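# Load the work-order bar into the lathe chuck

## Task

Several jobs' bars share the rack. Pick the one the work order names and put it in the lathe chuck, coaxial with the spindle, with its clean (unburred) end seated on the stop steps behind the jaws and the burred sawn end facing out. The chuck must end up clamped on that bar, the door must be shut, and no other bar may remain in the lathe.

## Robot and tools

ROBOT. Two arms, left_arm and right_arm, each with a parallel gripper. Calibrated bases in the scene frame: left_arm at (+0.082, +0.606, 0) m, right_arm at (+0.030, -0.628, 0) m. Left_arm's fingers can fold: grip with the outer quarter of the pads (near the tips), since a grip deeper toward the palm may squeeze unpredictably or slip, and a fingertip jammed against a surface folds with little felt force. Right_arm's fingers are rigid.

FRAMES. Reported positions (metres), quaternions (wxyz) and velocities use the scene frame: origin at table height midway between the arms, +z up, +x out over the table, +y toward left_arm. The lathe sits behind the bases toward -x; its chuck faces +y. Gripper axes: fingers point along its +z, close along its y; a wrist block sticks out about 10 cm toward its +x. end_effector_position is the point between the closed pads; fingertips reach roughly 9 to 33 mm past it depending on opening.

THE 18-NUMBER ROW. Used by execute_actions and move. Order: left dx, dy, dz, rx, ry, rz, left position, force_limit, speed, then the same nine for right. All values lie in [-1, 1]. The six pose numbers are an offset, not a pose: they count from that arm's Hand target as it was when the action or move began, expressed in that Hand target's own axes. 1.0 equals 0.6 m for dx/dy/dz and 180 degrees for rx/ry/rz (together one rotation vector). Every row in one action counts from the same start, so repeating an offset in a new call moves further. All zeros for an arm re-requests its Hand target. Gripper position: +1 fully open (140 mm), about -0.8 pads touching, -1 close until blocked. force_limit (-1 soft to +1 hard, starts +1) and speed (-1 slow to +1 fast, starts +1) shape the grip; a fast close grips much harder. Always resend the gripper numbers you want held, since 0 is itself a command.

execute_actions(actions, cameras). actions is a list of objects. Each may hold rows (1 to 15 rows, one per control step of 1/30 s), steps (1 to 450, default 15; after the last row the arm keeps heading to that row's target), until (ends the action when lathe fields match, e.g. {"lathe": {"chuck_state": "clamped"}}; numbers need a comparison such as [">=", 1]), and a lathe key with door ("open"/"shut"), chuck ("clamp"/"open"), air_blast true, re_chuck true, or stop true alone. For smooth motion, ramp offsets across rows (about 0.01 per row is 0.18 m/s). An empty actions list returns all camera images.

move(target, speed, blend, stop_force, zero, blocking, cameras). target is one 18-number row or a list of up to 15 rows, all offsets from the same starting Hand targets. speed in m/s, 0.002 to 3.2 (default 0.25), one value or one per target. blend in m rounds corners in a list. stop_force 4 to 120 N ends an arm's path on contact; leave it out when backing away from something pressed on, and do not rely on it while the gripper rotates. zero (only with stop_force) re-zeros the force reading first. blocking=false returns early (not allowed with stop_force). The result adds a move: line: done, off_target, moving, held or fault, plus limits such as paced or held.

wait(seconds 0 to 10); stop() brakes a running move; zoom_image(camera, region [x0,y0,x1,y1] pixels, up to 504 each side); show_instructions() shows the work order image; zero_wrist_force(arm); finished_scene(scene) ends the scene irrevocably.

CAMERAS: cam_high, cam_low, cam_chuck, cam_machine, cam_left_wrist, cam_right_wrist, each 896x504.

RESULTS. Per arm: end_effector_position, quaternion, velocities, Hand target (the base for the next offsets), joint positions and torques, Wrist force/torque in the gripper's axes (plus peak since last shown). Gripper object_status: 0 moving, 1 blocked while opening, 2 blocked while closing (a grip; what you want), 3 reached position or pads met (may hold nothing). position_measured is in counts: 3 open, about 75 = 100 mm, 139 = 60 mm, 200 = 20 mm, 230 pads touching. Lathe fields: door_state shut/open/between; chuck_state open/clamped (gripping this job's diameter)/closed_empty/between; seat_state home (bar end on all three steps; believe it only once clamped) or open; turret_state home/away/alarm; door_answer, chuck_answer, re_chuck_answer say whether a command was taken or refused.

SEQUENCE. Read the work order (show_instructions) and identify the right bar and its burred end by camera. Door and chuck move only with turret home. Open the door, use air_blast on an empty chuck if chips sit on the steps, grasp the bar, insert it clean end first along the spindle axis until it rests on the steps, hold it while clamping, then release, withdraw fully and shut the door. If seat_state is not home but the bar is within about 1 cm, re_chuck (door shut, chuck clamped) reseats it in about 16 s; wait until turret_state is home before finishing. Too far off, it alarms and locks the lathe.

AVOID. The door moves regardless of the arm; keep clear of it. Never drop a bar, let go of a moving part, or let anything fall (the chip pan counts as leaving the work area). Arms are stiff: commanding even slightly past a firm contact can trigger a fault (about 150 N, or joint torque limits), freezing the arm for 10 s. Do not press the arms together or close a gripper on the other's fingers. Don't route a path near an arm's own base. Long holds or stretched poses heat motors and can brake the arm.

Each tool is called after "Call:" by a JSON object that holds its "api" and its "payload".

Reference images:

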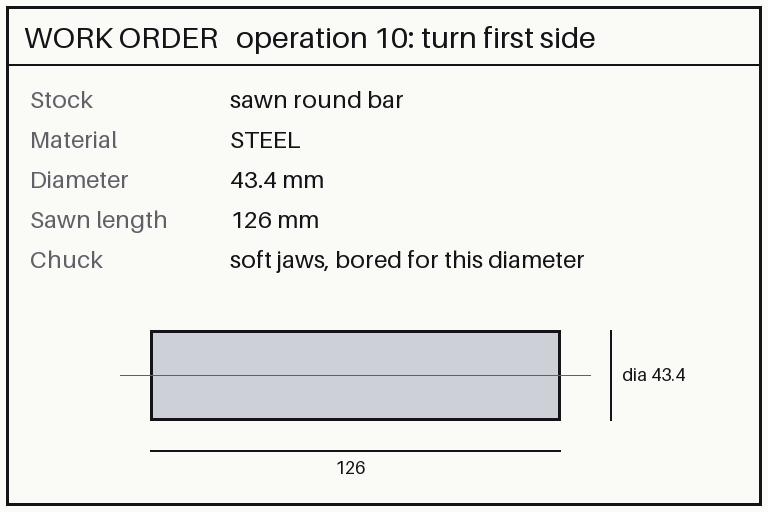

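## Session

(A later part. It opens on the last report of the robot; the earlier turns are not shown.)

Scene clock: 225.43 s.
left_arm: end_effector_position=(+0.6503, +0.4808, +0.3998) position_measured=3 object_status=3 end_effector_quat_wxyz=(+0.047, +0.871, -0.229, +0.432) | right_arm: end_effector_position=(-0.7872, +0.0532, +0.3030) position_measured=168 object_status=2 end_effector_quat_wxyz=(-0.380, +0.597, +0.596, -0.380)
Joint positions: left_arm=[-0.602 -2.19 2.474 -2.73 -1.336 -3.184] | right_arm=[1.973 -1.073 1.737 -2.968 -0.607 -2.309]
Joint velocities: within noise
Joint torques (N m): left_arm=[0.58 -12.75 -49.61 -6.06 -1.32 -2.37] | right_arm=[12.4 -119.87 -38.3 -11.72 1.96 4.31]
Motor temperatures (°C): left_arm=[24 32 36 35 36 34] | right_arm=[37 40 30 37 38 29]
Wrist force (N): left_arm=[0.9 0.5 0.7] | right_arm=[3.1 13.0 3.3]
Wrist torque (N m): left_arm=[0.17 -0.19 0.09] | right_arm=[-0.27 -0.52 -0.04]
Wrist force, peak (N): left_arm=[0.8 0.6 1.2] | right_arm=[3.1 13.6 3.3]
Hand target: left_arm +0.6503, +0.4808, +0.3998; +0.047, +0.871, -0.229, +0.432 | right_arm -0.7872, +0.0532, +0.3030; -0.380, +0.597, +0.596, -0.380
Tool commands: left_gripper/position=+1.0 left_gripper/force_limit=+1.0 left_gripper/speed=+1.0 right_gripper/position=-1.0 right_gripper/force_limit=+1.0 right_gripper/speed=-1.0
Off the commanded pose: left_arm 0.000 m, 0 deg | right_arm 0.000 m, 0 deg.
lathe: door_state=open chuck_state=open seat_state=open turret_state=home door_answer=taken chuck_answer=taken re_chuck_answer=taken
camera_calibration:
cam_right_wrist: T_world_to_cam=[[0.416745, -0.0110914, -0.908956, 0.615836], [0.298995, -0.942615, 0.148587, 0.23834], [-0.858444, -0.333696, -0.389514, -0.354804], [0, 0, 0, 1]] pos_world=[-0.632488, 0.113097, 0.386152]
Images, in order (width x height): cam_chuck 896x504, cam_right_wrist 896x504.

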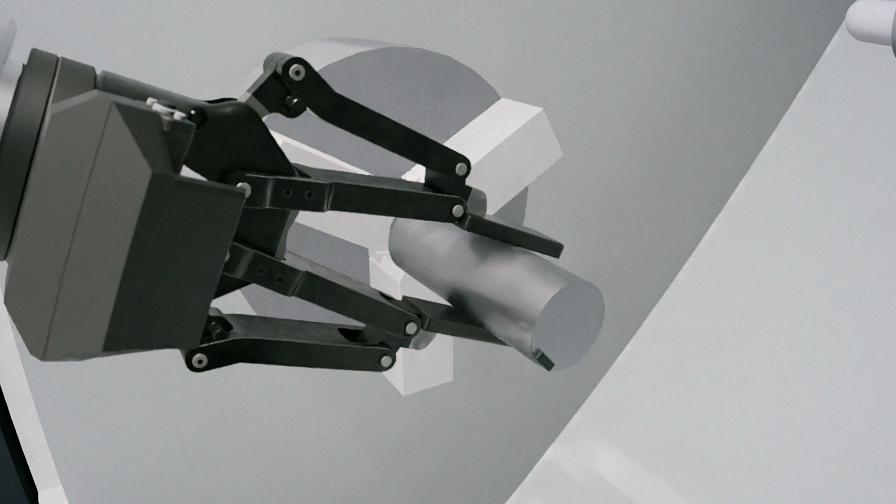

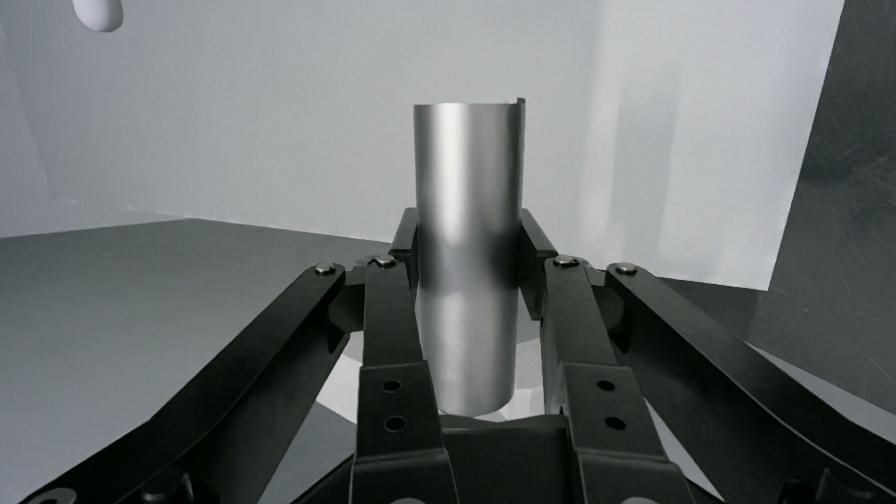

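Call:
{"api": "move", "payload": {"target": [0,0,0,0,0,0,1,1,1,0,0,0,0,0.0115,0,-1,1,-1], "speed": 0.05, "cameras": ["cam_chuck"]}}

Call:
{"api": "zoom_image", "payload": {"camera": "cam_chuck", "region": [340, 160, 540, 360]}}

Scene clock: 275.73 s.
left_arm: end_effector_position=(+0.6503, +0.4808, +0.3998) position_measured=3 object_status=3 end_effector_quat_wxyz=(+0.047, +0.871, -0.229, +0.432) | right_arm: end_effector_position=(-0.7872, +0.0532, +0.3030) position_measured=168 object_status=2 end_effector_quat_wxyz=(-0.390, +0.604, +0.589, -0.369)
Joint positions: left_arm=[-0.602 -2.19 2.474 -2.73 -1.336 -3.184] | right_arm=[1.98 -1.077 1.752 -3.026 -0.638 -2.268]
Joint torques (N m): left_arm=[0.59 -11.46 -49.05 -6.14 -1.19 -1.29] | right_arm=[13.79 -119.73 -37.83 -11.99 1.58 4.39]
Wrist force (N): left_arm=[0.6 0.4 0.9] | right_arm=[2.3 12.5 3.0]
Wrist torque (N m): left_arm=[0.15 -0.12 0.09] | right_arm=[-0.38 -0.41 -0.05]
Wrist force, peak (N): left_arm=[0.8 0.6 1.3] | right_arm=[2.5 13.5 3.3]
Hand target: left_arm +0.6503, +0.4808, +0.3998; +0.047, +0.871, -0.229, +0.432 | right_arm -0.7872, +0.0532, +0.3030; -0.390, +0.604, +0.589, -0.369
Off the commanded pose: left_arm 0.000 m, 0 deg | right_arm 0.000 m, 0 deg.
lathe: door_state=open chuck_state=open seat_state=open turret_state=home door_answer=taken chuck_answer=taken re_chuck_answer=taken
move: done
Images, in order (width x height): cam_chuck 896x504.

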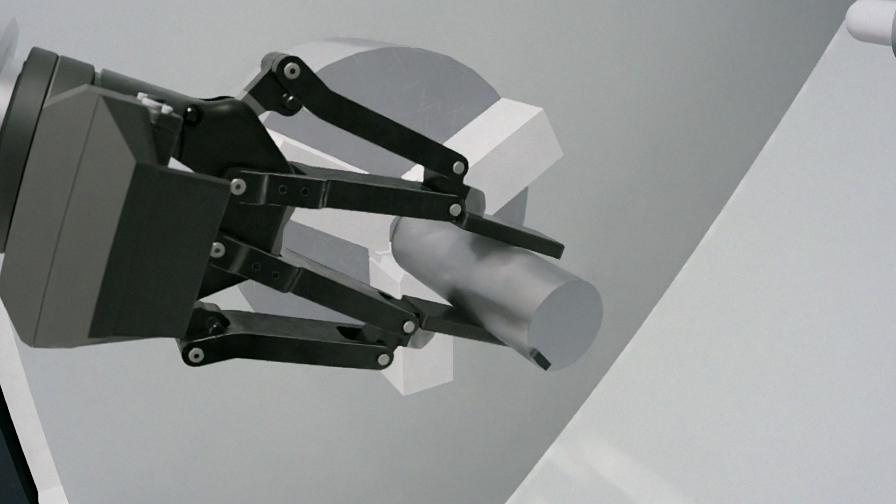

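Scaled by 2.520 from the camera's 896x504 image, which has a finer 1280x720 frame.

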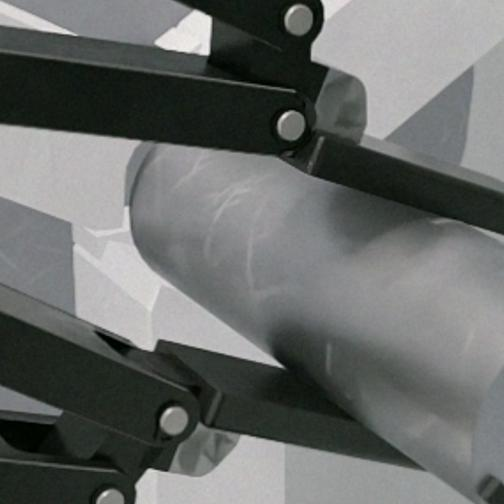

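Call:
{"api": "move", "payload": {"target": [0,0,0,0,0,0,1,1,1,-0.0233,0,-0.0008,0,0,0,-1,1,-1], "speed": 0.025, "stop_force": 10, "cameras": ["cam_chuck"]}}

Call:
{"api": "zoom_image", "payload": {"camera": "cam_chuck", "region": [340, 160, 540, 360]}}

Scene clock: 288.37 s.
left_arm: end_effector_position=(+0.6503, +0.4808, +0.3998) position_measured=3 object_status=3 end_effector_quat_wxyz=(+0.047, +0.871, -0.229, +0.432) | right_arm: end_effector_position=(-0.7872, +0.0392, +0.3030) position_measured=168 object_status=2 end_effector_quat_wxyz=(-0.390, +0.604, +0.589, -0.369)
Joint positions: left_arm=[-0.602 -2.19 2.474 -2.73 -1.336 -3.184] | right_arm=[1.987 -1.09 1.775 -3.044 -0.644 -2.259]
Joint torques (N m): left_arm=[-1.8 -11.1 -48.29 -6.57 -1.27 -1.18] | right_arm=[13.9 -117.92 -36.84 -12.07 1.32 4.18]
Wrist force (N): left_arm=[0.4 0.7 1.2] | right_arm=[2.6 12.4 2.8]
Wrist torque (N m): left_arm=[0.21 -0.09 0.09] | right_arm=[-0.22 -0.41 0.01]
Wrist force, peak (N): left_arm=[0.6 0.6 1.5] | right_arm=[2.9 13.1 3.1]
Hand target: left_arm +0.6503, +0.4808, +0.3998; +0.047, +0.871, -0.229, +0.432 | right_arm -0.7872, +0.0392, +0.3030; -0.390, +0.604, +0.589, -0.369
Off the commanded pose: left_arm 0.000 m, 0 deg | right_arm 0.000 m, 0 deg.
lathe: door_state=open chuck_state=open seat_state=open turret_state=home door_answer=taken chuck_answer=taken re_chuck_answer=taken
move: done
Images, in order (width x height): cam_chuck 896x504.

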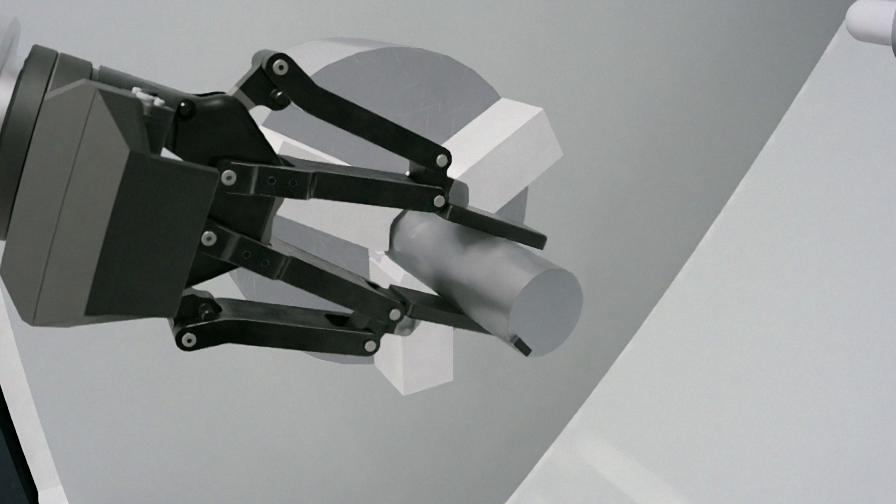

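Scaled by 2.520 from the camera's 896x504 image, which has a finer 1280x720 frame.

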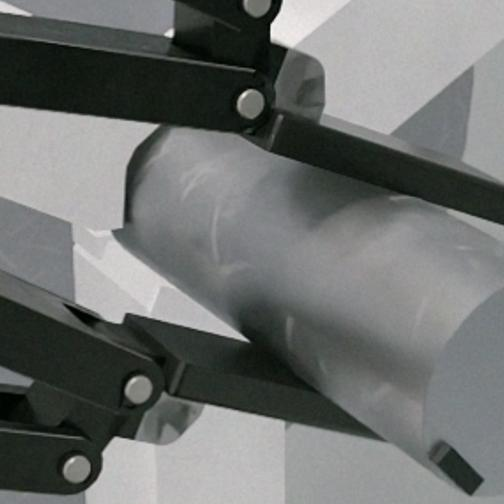

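Call:
{"api": "move", "payload": {"target": [0,0,0,0,0,0,1,1,1,-0.0416,0,-0.0015,0,0,0,-1,1,-1], "speed": 0.012, "stop_force": 10, "cameras": ["cam_chuck"]}}

Scene clock: 296.90 s.
left_arm: end_effector_position=(+0.6503, +0.4808, +0.3998) position_measured=3 object_status=3 end_effector_quat_wxyz=(+0.047, +0.871, -0.229, +0.432) | right_arm: end_effector_position=(-0.7872, +0.0253, +0.3030) position_measured=168 object_status=2 end_effector_quat_wxyz=(-0.390, +0.604, +0.589, -0.369)
Joint positions: left_arm=[-0.602 -2.19 2.474 -2.73 -1.336 -3.184] | right_arm=[1.995 -1.103 1.798 -3.06 -0.649 -2.25]
Joint torques (N m): left_arm=[-1.84 -7.87 -48.4 -6.53 -1.16 -1.97] | right_arm=[1.45 -88.16 -57.89 -4.21 10.21 -3.97]
Wrist force (N): left_arm=[0.6 0.2 1.2] | right_arm=[14.9 14.3 3.3]
Wrist torque (N m): left_arm=[0.10 -0.13 0.09] | right_arm=[-0.31 -0.31 0.14]
Wrist force, peak (N): left_arm=[0.9 0.7 1.1] | right_arm=[23.9 13.7 3.7]
Hand target: left_arm +0.6503, +0.4808, +0.3998; +0.047, +0.871, -0.229, +0.432 | right_arm -0.7872, +0.0253, +0.3030; -0.390, +0.604, +0.589, -0.369 (not the last commanded pose)
Off the commanded pose: left_arm 0.000 m, 0 deg | right_arm 0.011 m, 0 deg.
lathe: door_state=open chuck_state=open seat_state=open turret_state=home door_answer=taken chuck_answer=taken re_chuck_answer=taken
move: contact (right_arm)
Images, in order (width x height): cam_chuck 896x504.

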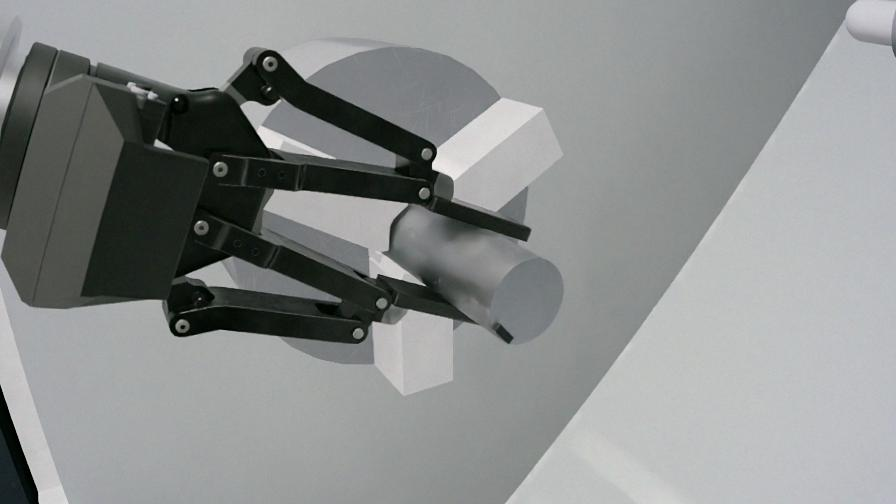

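Call:
{"api": "execute_actions", "payload": {"actions": [{"lathe":{"chuck":"clamp"},"steps":150,"until":{"lathe":{"chuck_state":"clamped"}}}]}}

Scene clock: 306.27 s.
left_arm: end_effector_position=(+0.6503, +0.4808, +0.3998) position_measured=3 object_status=3 end_effector_quat_wxyz=(+0.047, +0.871, -0.229, +0.432) | right_arm: end_effector_position=(-0.7873, +0.0253, +0.3031) position_measured=168 object_status=2 end_effector_quat_wxyz=(-0.390, +0.604, +0.589, -0.369)
Joint positions: left_arm=[-0.602 -2.19 2.474 -2.73 -1.336 -3.184] | right_arm=[1.995 -1.103 1.798 -3.06 -0.649 -2.25]
Joint torques (N m): left_arm=[-0.95 -10.22 -46.96 -6.62 -1.15 -1.78] | right_arm=[-30.1 -109.24 -24.55 -4.22 4.98 -4.01]
Wrist force (N): left_arm=[0.5 0.2 1.1] | right_arm=[23.6 -16.1 72.5]
Wrist torque (N m): left_arm=[0.10 -0.11 0.09] | right_arm=[-0.22 -0.48 1.04]
Wrist force, peak (N): left_arm=[0.6 0.7 1.3] | right_arm=[23.5 -16.2 74.2]
Hand target: left_arm +0.6503, +0.4808, +0.3998; +0.047, +0.871, -0.229, +0.432 | right_arm -0.7872, +0.0253, +0.3030; -0.390, +0.604, +0.589, -0.369 (not the last commanded pose)
Tool commands: left_gripper/position=+1.0 left_gripper/force_limit=+1.0 left_gripper/speed=+1.0 right_gripper/position=-1.0 right_gripper/force_limit=+1.0 right_gripper/speed=-1.0
Off the commanded pose: left_arm 0.000 m, 0 deg | right_arm 0.011 m, 0 deg.
lathe: door_state=open chuck_state=clamped seat_state=home turret_state=home door_answer=taken chuck_answer=taken re_chuck_answer=taken

Call:
{"api": "execute_actions", "payload": {"actions": [{"rows":[[0,0,0,0,0,0,1,1,1,0,0,0,0,0,0,0.1,1,-1]],"steps":55}]}}

Call:
{"api": "move", "payload": {"target": [[0,0,0,0,0,0,1,1,1,0,0,-0.2,0,0,0,0.1,1,-1],[0,0,0,0,0,0,1,1,1,0.2815,0.0523,-0.6787,-0.111,-0.011,0,0.1,1,-1]], "speed": [0.12,0.35], "blend": 0.03, "cameras": ["cam_chuck"]}}

Call:
{"api": "move", "payload": {"target": [0,0,0,0,0,0,1,1,1,-0.05,0.533,-0.482,-0.1954,0.1954,0.4717,0.1,1,-1], "speed": 0.45}}

Call:
{"api": "execute_actions", "payload": {"actions": [{"lathe":{"door":"shut"},"steps":300,"until":{"lathe":{"door_state":"shut"}}}], "cameras": ["cam_chuck","cam_machine"]}}

Scene clock: 319.23 s.
left_arm: end_effector_position=(+0.6503, +0.4808, +0.3998) position_measured=3 object_status=3 end_effector_quat_wxyz=(+0.047, +0.871, -0.229, +0.432) | right_arm: end_effector_position=(-0.7872, +0.0253, +0.3030) position_measured=117 object_status=3 end_effector_quat_wxyz=(-0.390, +0.604, +0.589, -0.369)
Joint positions: left_arm=[-0.602 -2.19 2.474 -2.73 -1.336 -3.184] | right_arm=[1.995 -1.103 1.798 -3.06 -0.649 -2.25]
Joint torques (N m): left_arm=[-1.69 -9.62 -47.78 -6.53 -1.32 -1.28] | right_arm=[14 -70 -51.57 -4.05 2.42 -2.39]
Wrist force (N): left_arm=[0.5 0.6 1.1] | right_arm=[4.0 0.1 -3.7]
Wrist torque (N m): left_arm=[0.19 -0.12 0.09] | right_arm=[-0.13 -0.74 0.02]
Wrist force, peak (N): left_arm=[0.8 0.5 1.3] | right_arm=[26.2 -19.5 77.5]
Hand target: left_arm +0.6503, +0.4808, +0.3998; +0.047, +0.871, -0.229, +0.432 | right_arm -0.7872, +0.0253, +0.3030; -0.390, +0.604, +0.589, -0.369
Off the commanded pose: left_arm 0.000 m, 0 deg | right_arm 0.000 m, 0 deg.
lathe: door_state=open chuck_state=clamped seat_state=home turret_state=home door_answer=taken chuck_answer=taken re_chuck_answer=taken

Scene clock: 322.13 s.
left_arm: end_effector_position=(+0.6503, +0.4808, +0.3998) position_measured=3 object_status=3 end_effector_quat_wxyz=(+0.047, +0.871, -0.229, +0.432) | right_arm: end_effector_position=(-0.3997, +0.1792, +0.4494) position_measured=117 object_status=3 end_effector_quat_wxyz=(-0.270, +0.656, +0.651, -0.271)
Joint positions: left_arm=[-0.602 -2.19 2.474 -2.73 -1.336 -3.184] | right_arm=[1.556 -1.363 1.525 -1.751 -0.786 -3.109]
Joint torques (N m): left_arm=[-1.07 -8.46 -46.89 -6.73 -1.04 -0.91] | right_arm=[-11.6 -58.07 -62.36 -0.99 -0.5 -3.98]
Wrist force (N): left_arm=[0.4 0.5 1.0] | right_arm=[5.0 -0.5 -3.9]
Wrist torque (N m): left_arm=[0.15 -0.09 0.09] | right_arm=[-0.23 -1.16 0.01]
Wrist force, peak (N): left_arm=[0.9 0.6 1.2] | right_arm=[5.8 0.5 -5.7]
Hand target: left_arm +0.6503, +0.4808, +0.3998; +0.047, +0.871, -0.229, +0.432 | right_arm -0.3997, +0.1793, +0.4494; -0.269, +0.656, +0.651, -0.271
Off the commanded pose: left_arm 0.000 m, 0 deg | right_arm 0.000 m, 0 deg.
lathe: door_state=open chuck_state=clamped seat_state=home turret_state=home door_answer=taken chuck_answer=taken re_chuck_answer=taken
move: done
Images, in order (width x height): cam_chuck 896x504.

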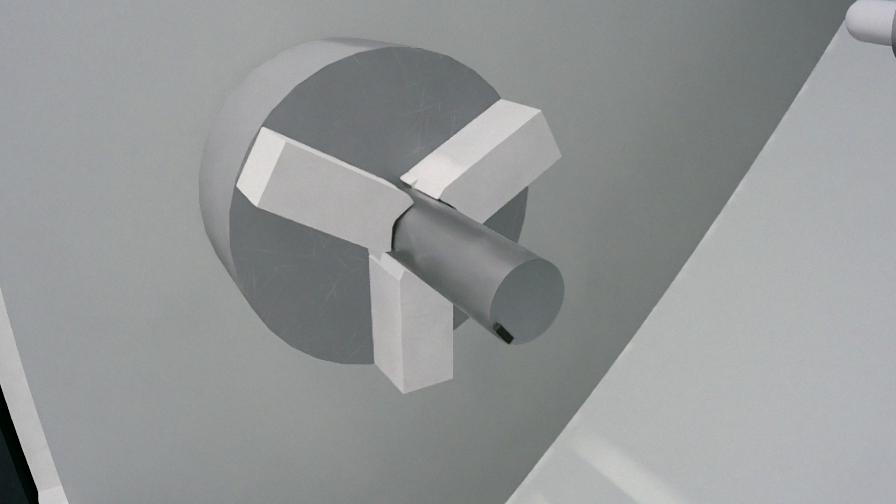

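Scene clock: 324.90 s.
left_arm: end_effector_position=(+0.6503, +0.4808, +0.3998) position_measured=3 object_status=3 end_effector_quat_wxyz=(+0.047, +0.871, -0.229, +0.432) | right_arm: end_effector_position=(+0.0307, +0.1470, +0.4282) position_measured=117 object_status=3 end_effector_quat_wxyz=(+0.002, +1.000, -0.002, +0.000)
Joint positions: left_arm=[-0.602 -2.19 2.474 -2.73 -1.336 -3.184] | right_arm=[1.311 -1.463 1.499 -1.602 -1.572 -1.794]
Joint torques (N m): left_arm=[-3.89 -7.13 -47.69 -6.81 -0.93 -0.82] | right_arm=[-11.91 -48.18 -61.25 -1.11 -2.81 4.45]
Wrist force (N): left_arm=[0.6 0.3 1.1] | right_arm=[4.9 0.1 -5.1]
Wrist torque (N m): left_arm=[0.12 -0.14 0.09] | right_arm=[0.27 -1.34 -0.26]
Wrist force, peak (N): left_arm=[0.8 0.3 1.3] | right_arm=[5.5 -0.1 -5.2]
Hand target: left_arm +0.6503, +0.4808, +0.3998; +0.047, +0.871, -0.229, +0.432 | right_arm +0.0308, +0.1470, +0.4282; +0.002, +1.000, -0.002, +0.000
Off the commanded pose: left_arm 0.000 m, 0 deg | right_arm 0.000 m, 0 deg.
lathe: door_state=open chuck_state=clamped seat_state=home turret_state=home door_answer=taken chuck_answer=taken re_chuck_answer=taken
move: done

Scene clock: 327.10 s.
left_arm: end_effector_position=(+0.6503, +0.4808, +0.3998) position_measured=3 object_status=3 end_effector_quat_wxyz=(+0.047, +0.871, -0.229, +0.432) | right_arm: end_effector_position=(+0.0308, +0.1470, +0.4282) position_measured=117 object_status=3 end_effector_quat_wxyz=(+0.002, +1.000, -0.002, +0.000)
Joint positions: left_arm=[-0.602 -2.19 2.474 -2.73 -1.336 -3.184] | right_arm=[1.311 -1.463 1.499 -1.602 -1.572 -1.794]
Joint torques (N m): left_arm=[-1.98 -9.45 -47.6 -6.73 -1.08 -1.45] | right_arm=[-12.98 -48.56 -61.65 -0.94 -2.88 4.24]
Wrist force (N): left_arm=[0.5 0.8 1.1] | right_arm=[4.5 0.2 -5.1]
Wrist torque (N m): left_arm=[0.24 -0.12 0.09] | right_arm=[0.29 -1.25 -0.26]
Wrist force, peak (N): left_arm=[0.6 0.5 1.4] | right_arm=[5.0 0.1 -5.1]
Hand target: left_arm +0.6503, +0.4808, +0.3998; +0.047, +0.871, -0.229, +0.432 | right_arm +0.0308, +0.1470, +0.4282; +0.002, +1.000, -0.002, +0.000
Tool commands: left_gripper/position=+1.0 left_gripper/force_limit=+1.0 left_gripper/speed=+1.0 right_gripper/position=+0.1 right_gripper/force_limit=+1.0 right_gripper/speed=-1.0
Off the commanded pose: left_arm 0.000 m, 0 deg | right_arm 0.000 m, 0 deg.
lathe: door_state=shut chuck_state=clamped seat_state=home turret_state=home door_answer=taken chuck_answer=taken re_chuck_answer=taken
Images, in order (width x height): cam_chuck 896x504, cam_machine 896x504.

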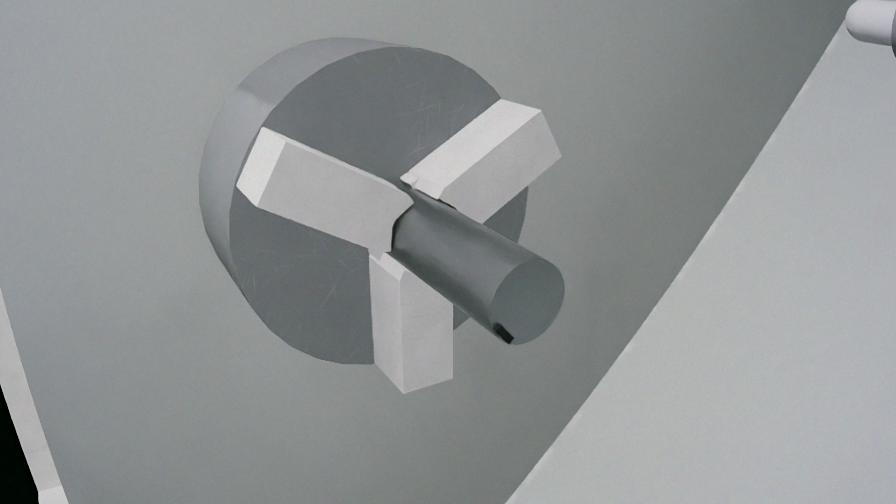

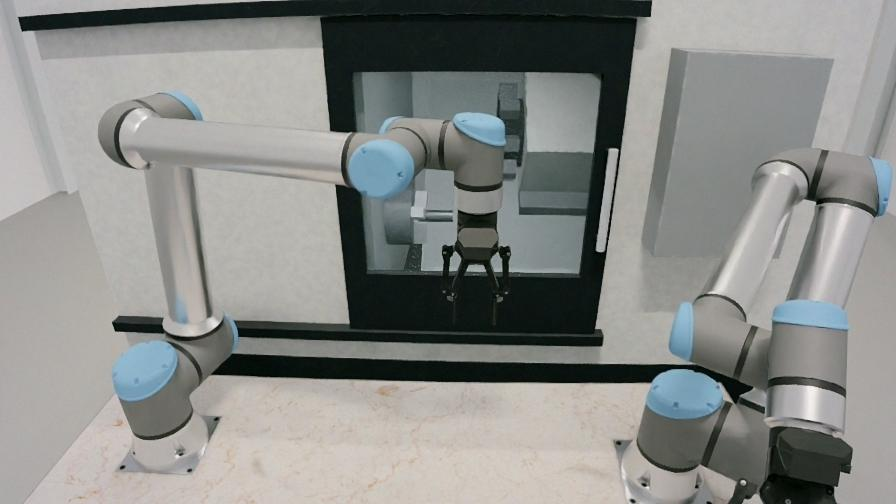

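Call:
{"api": "finished_scene", "payload": {"scene": 2}}

The scene is finished: the task was done.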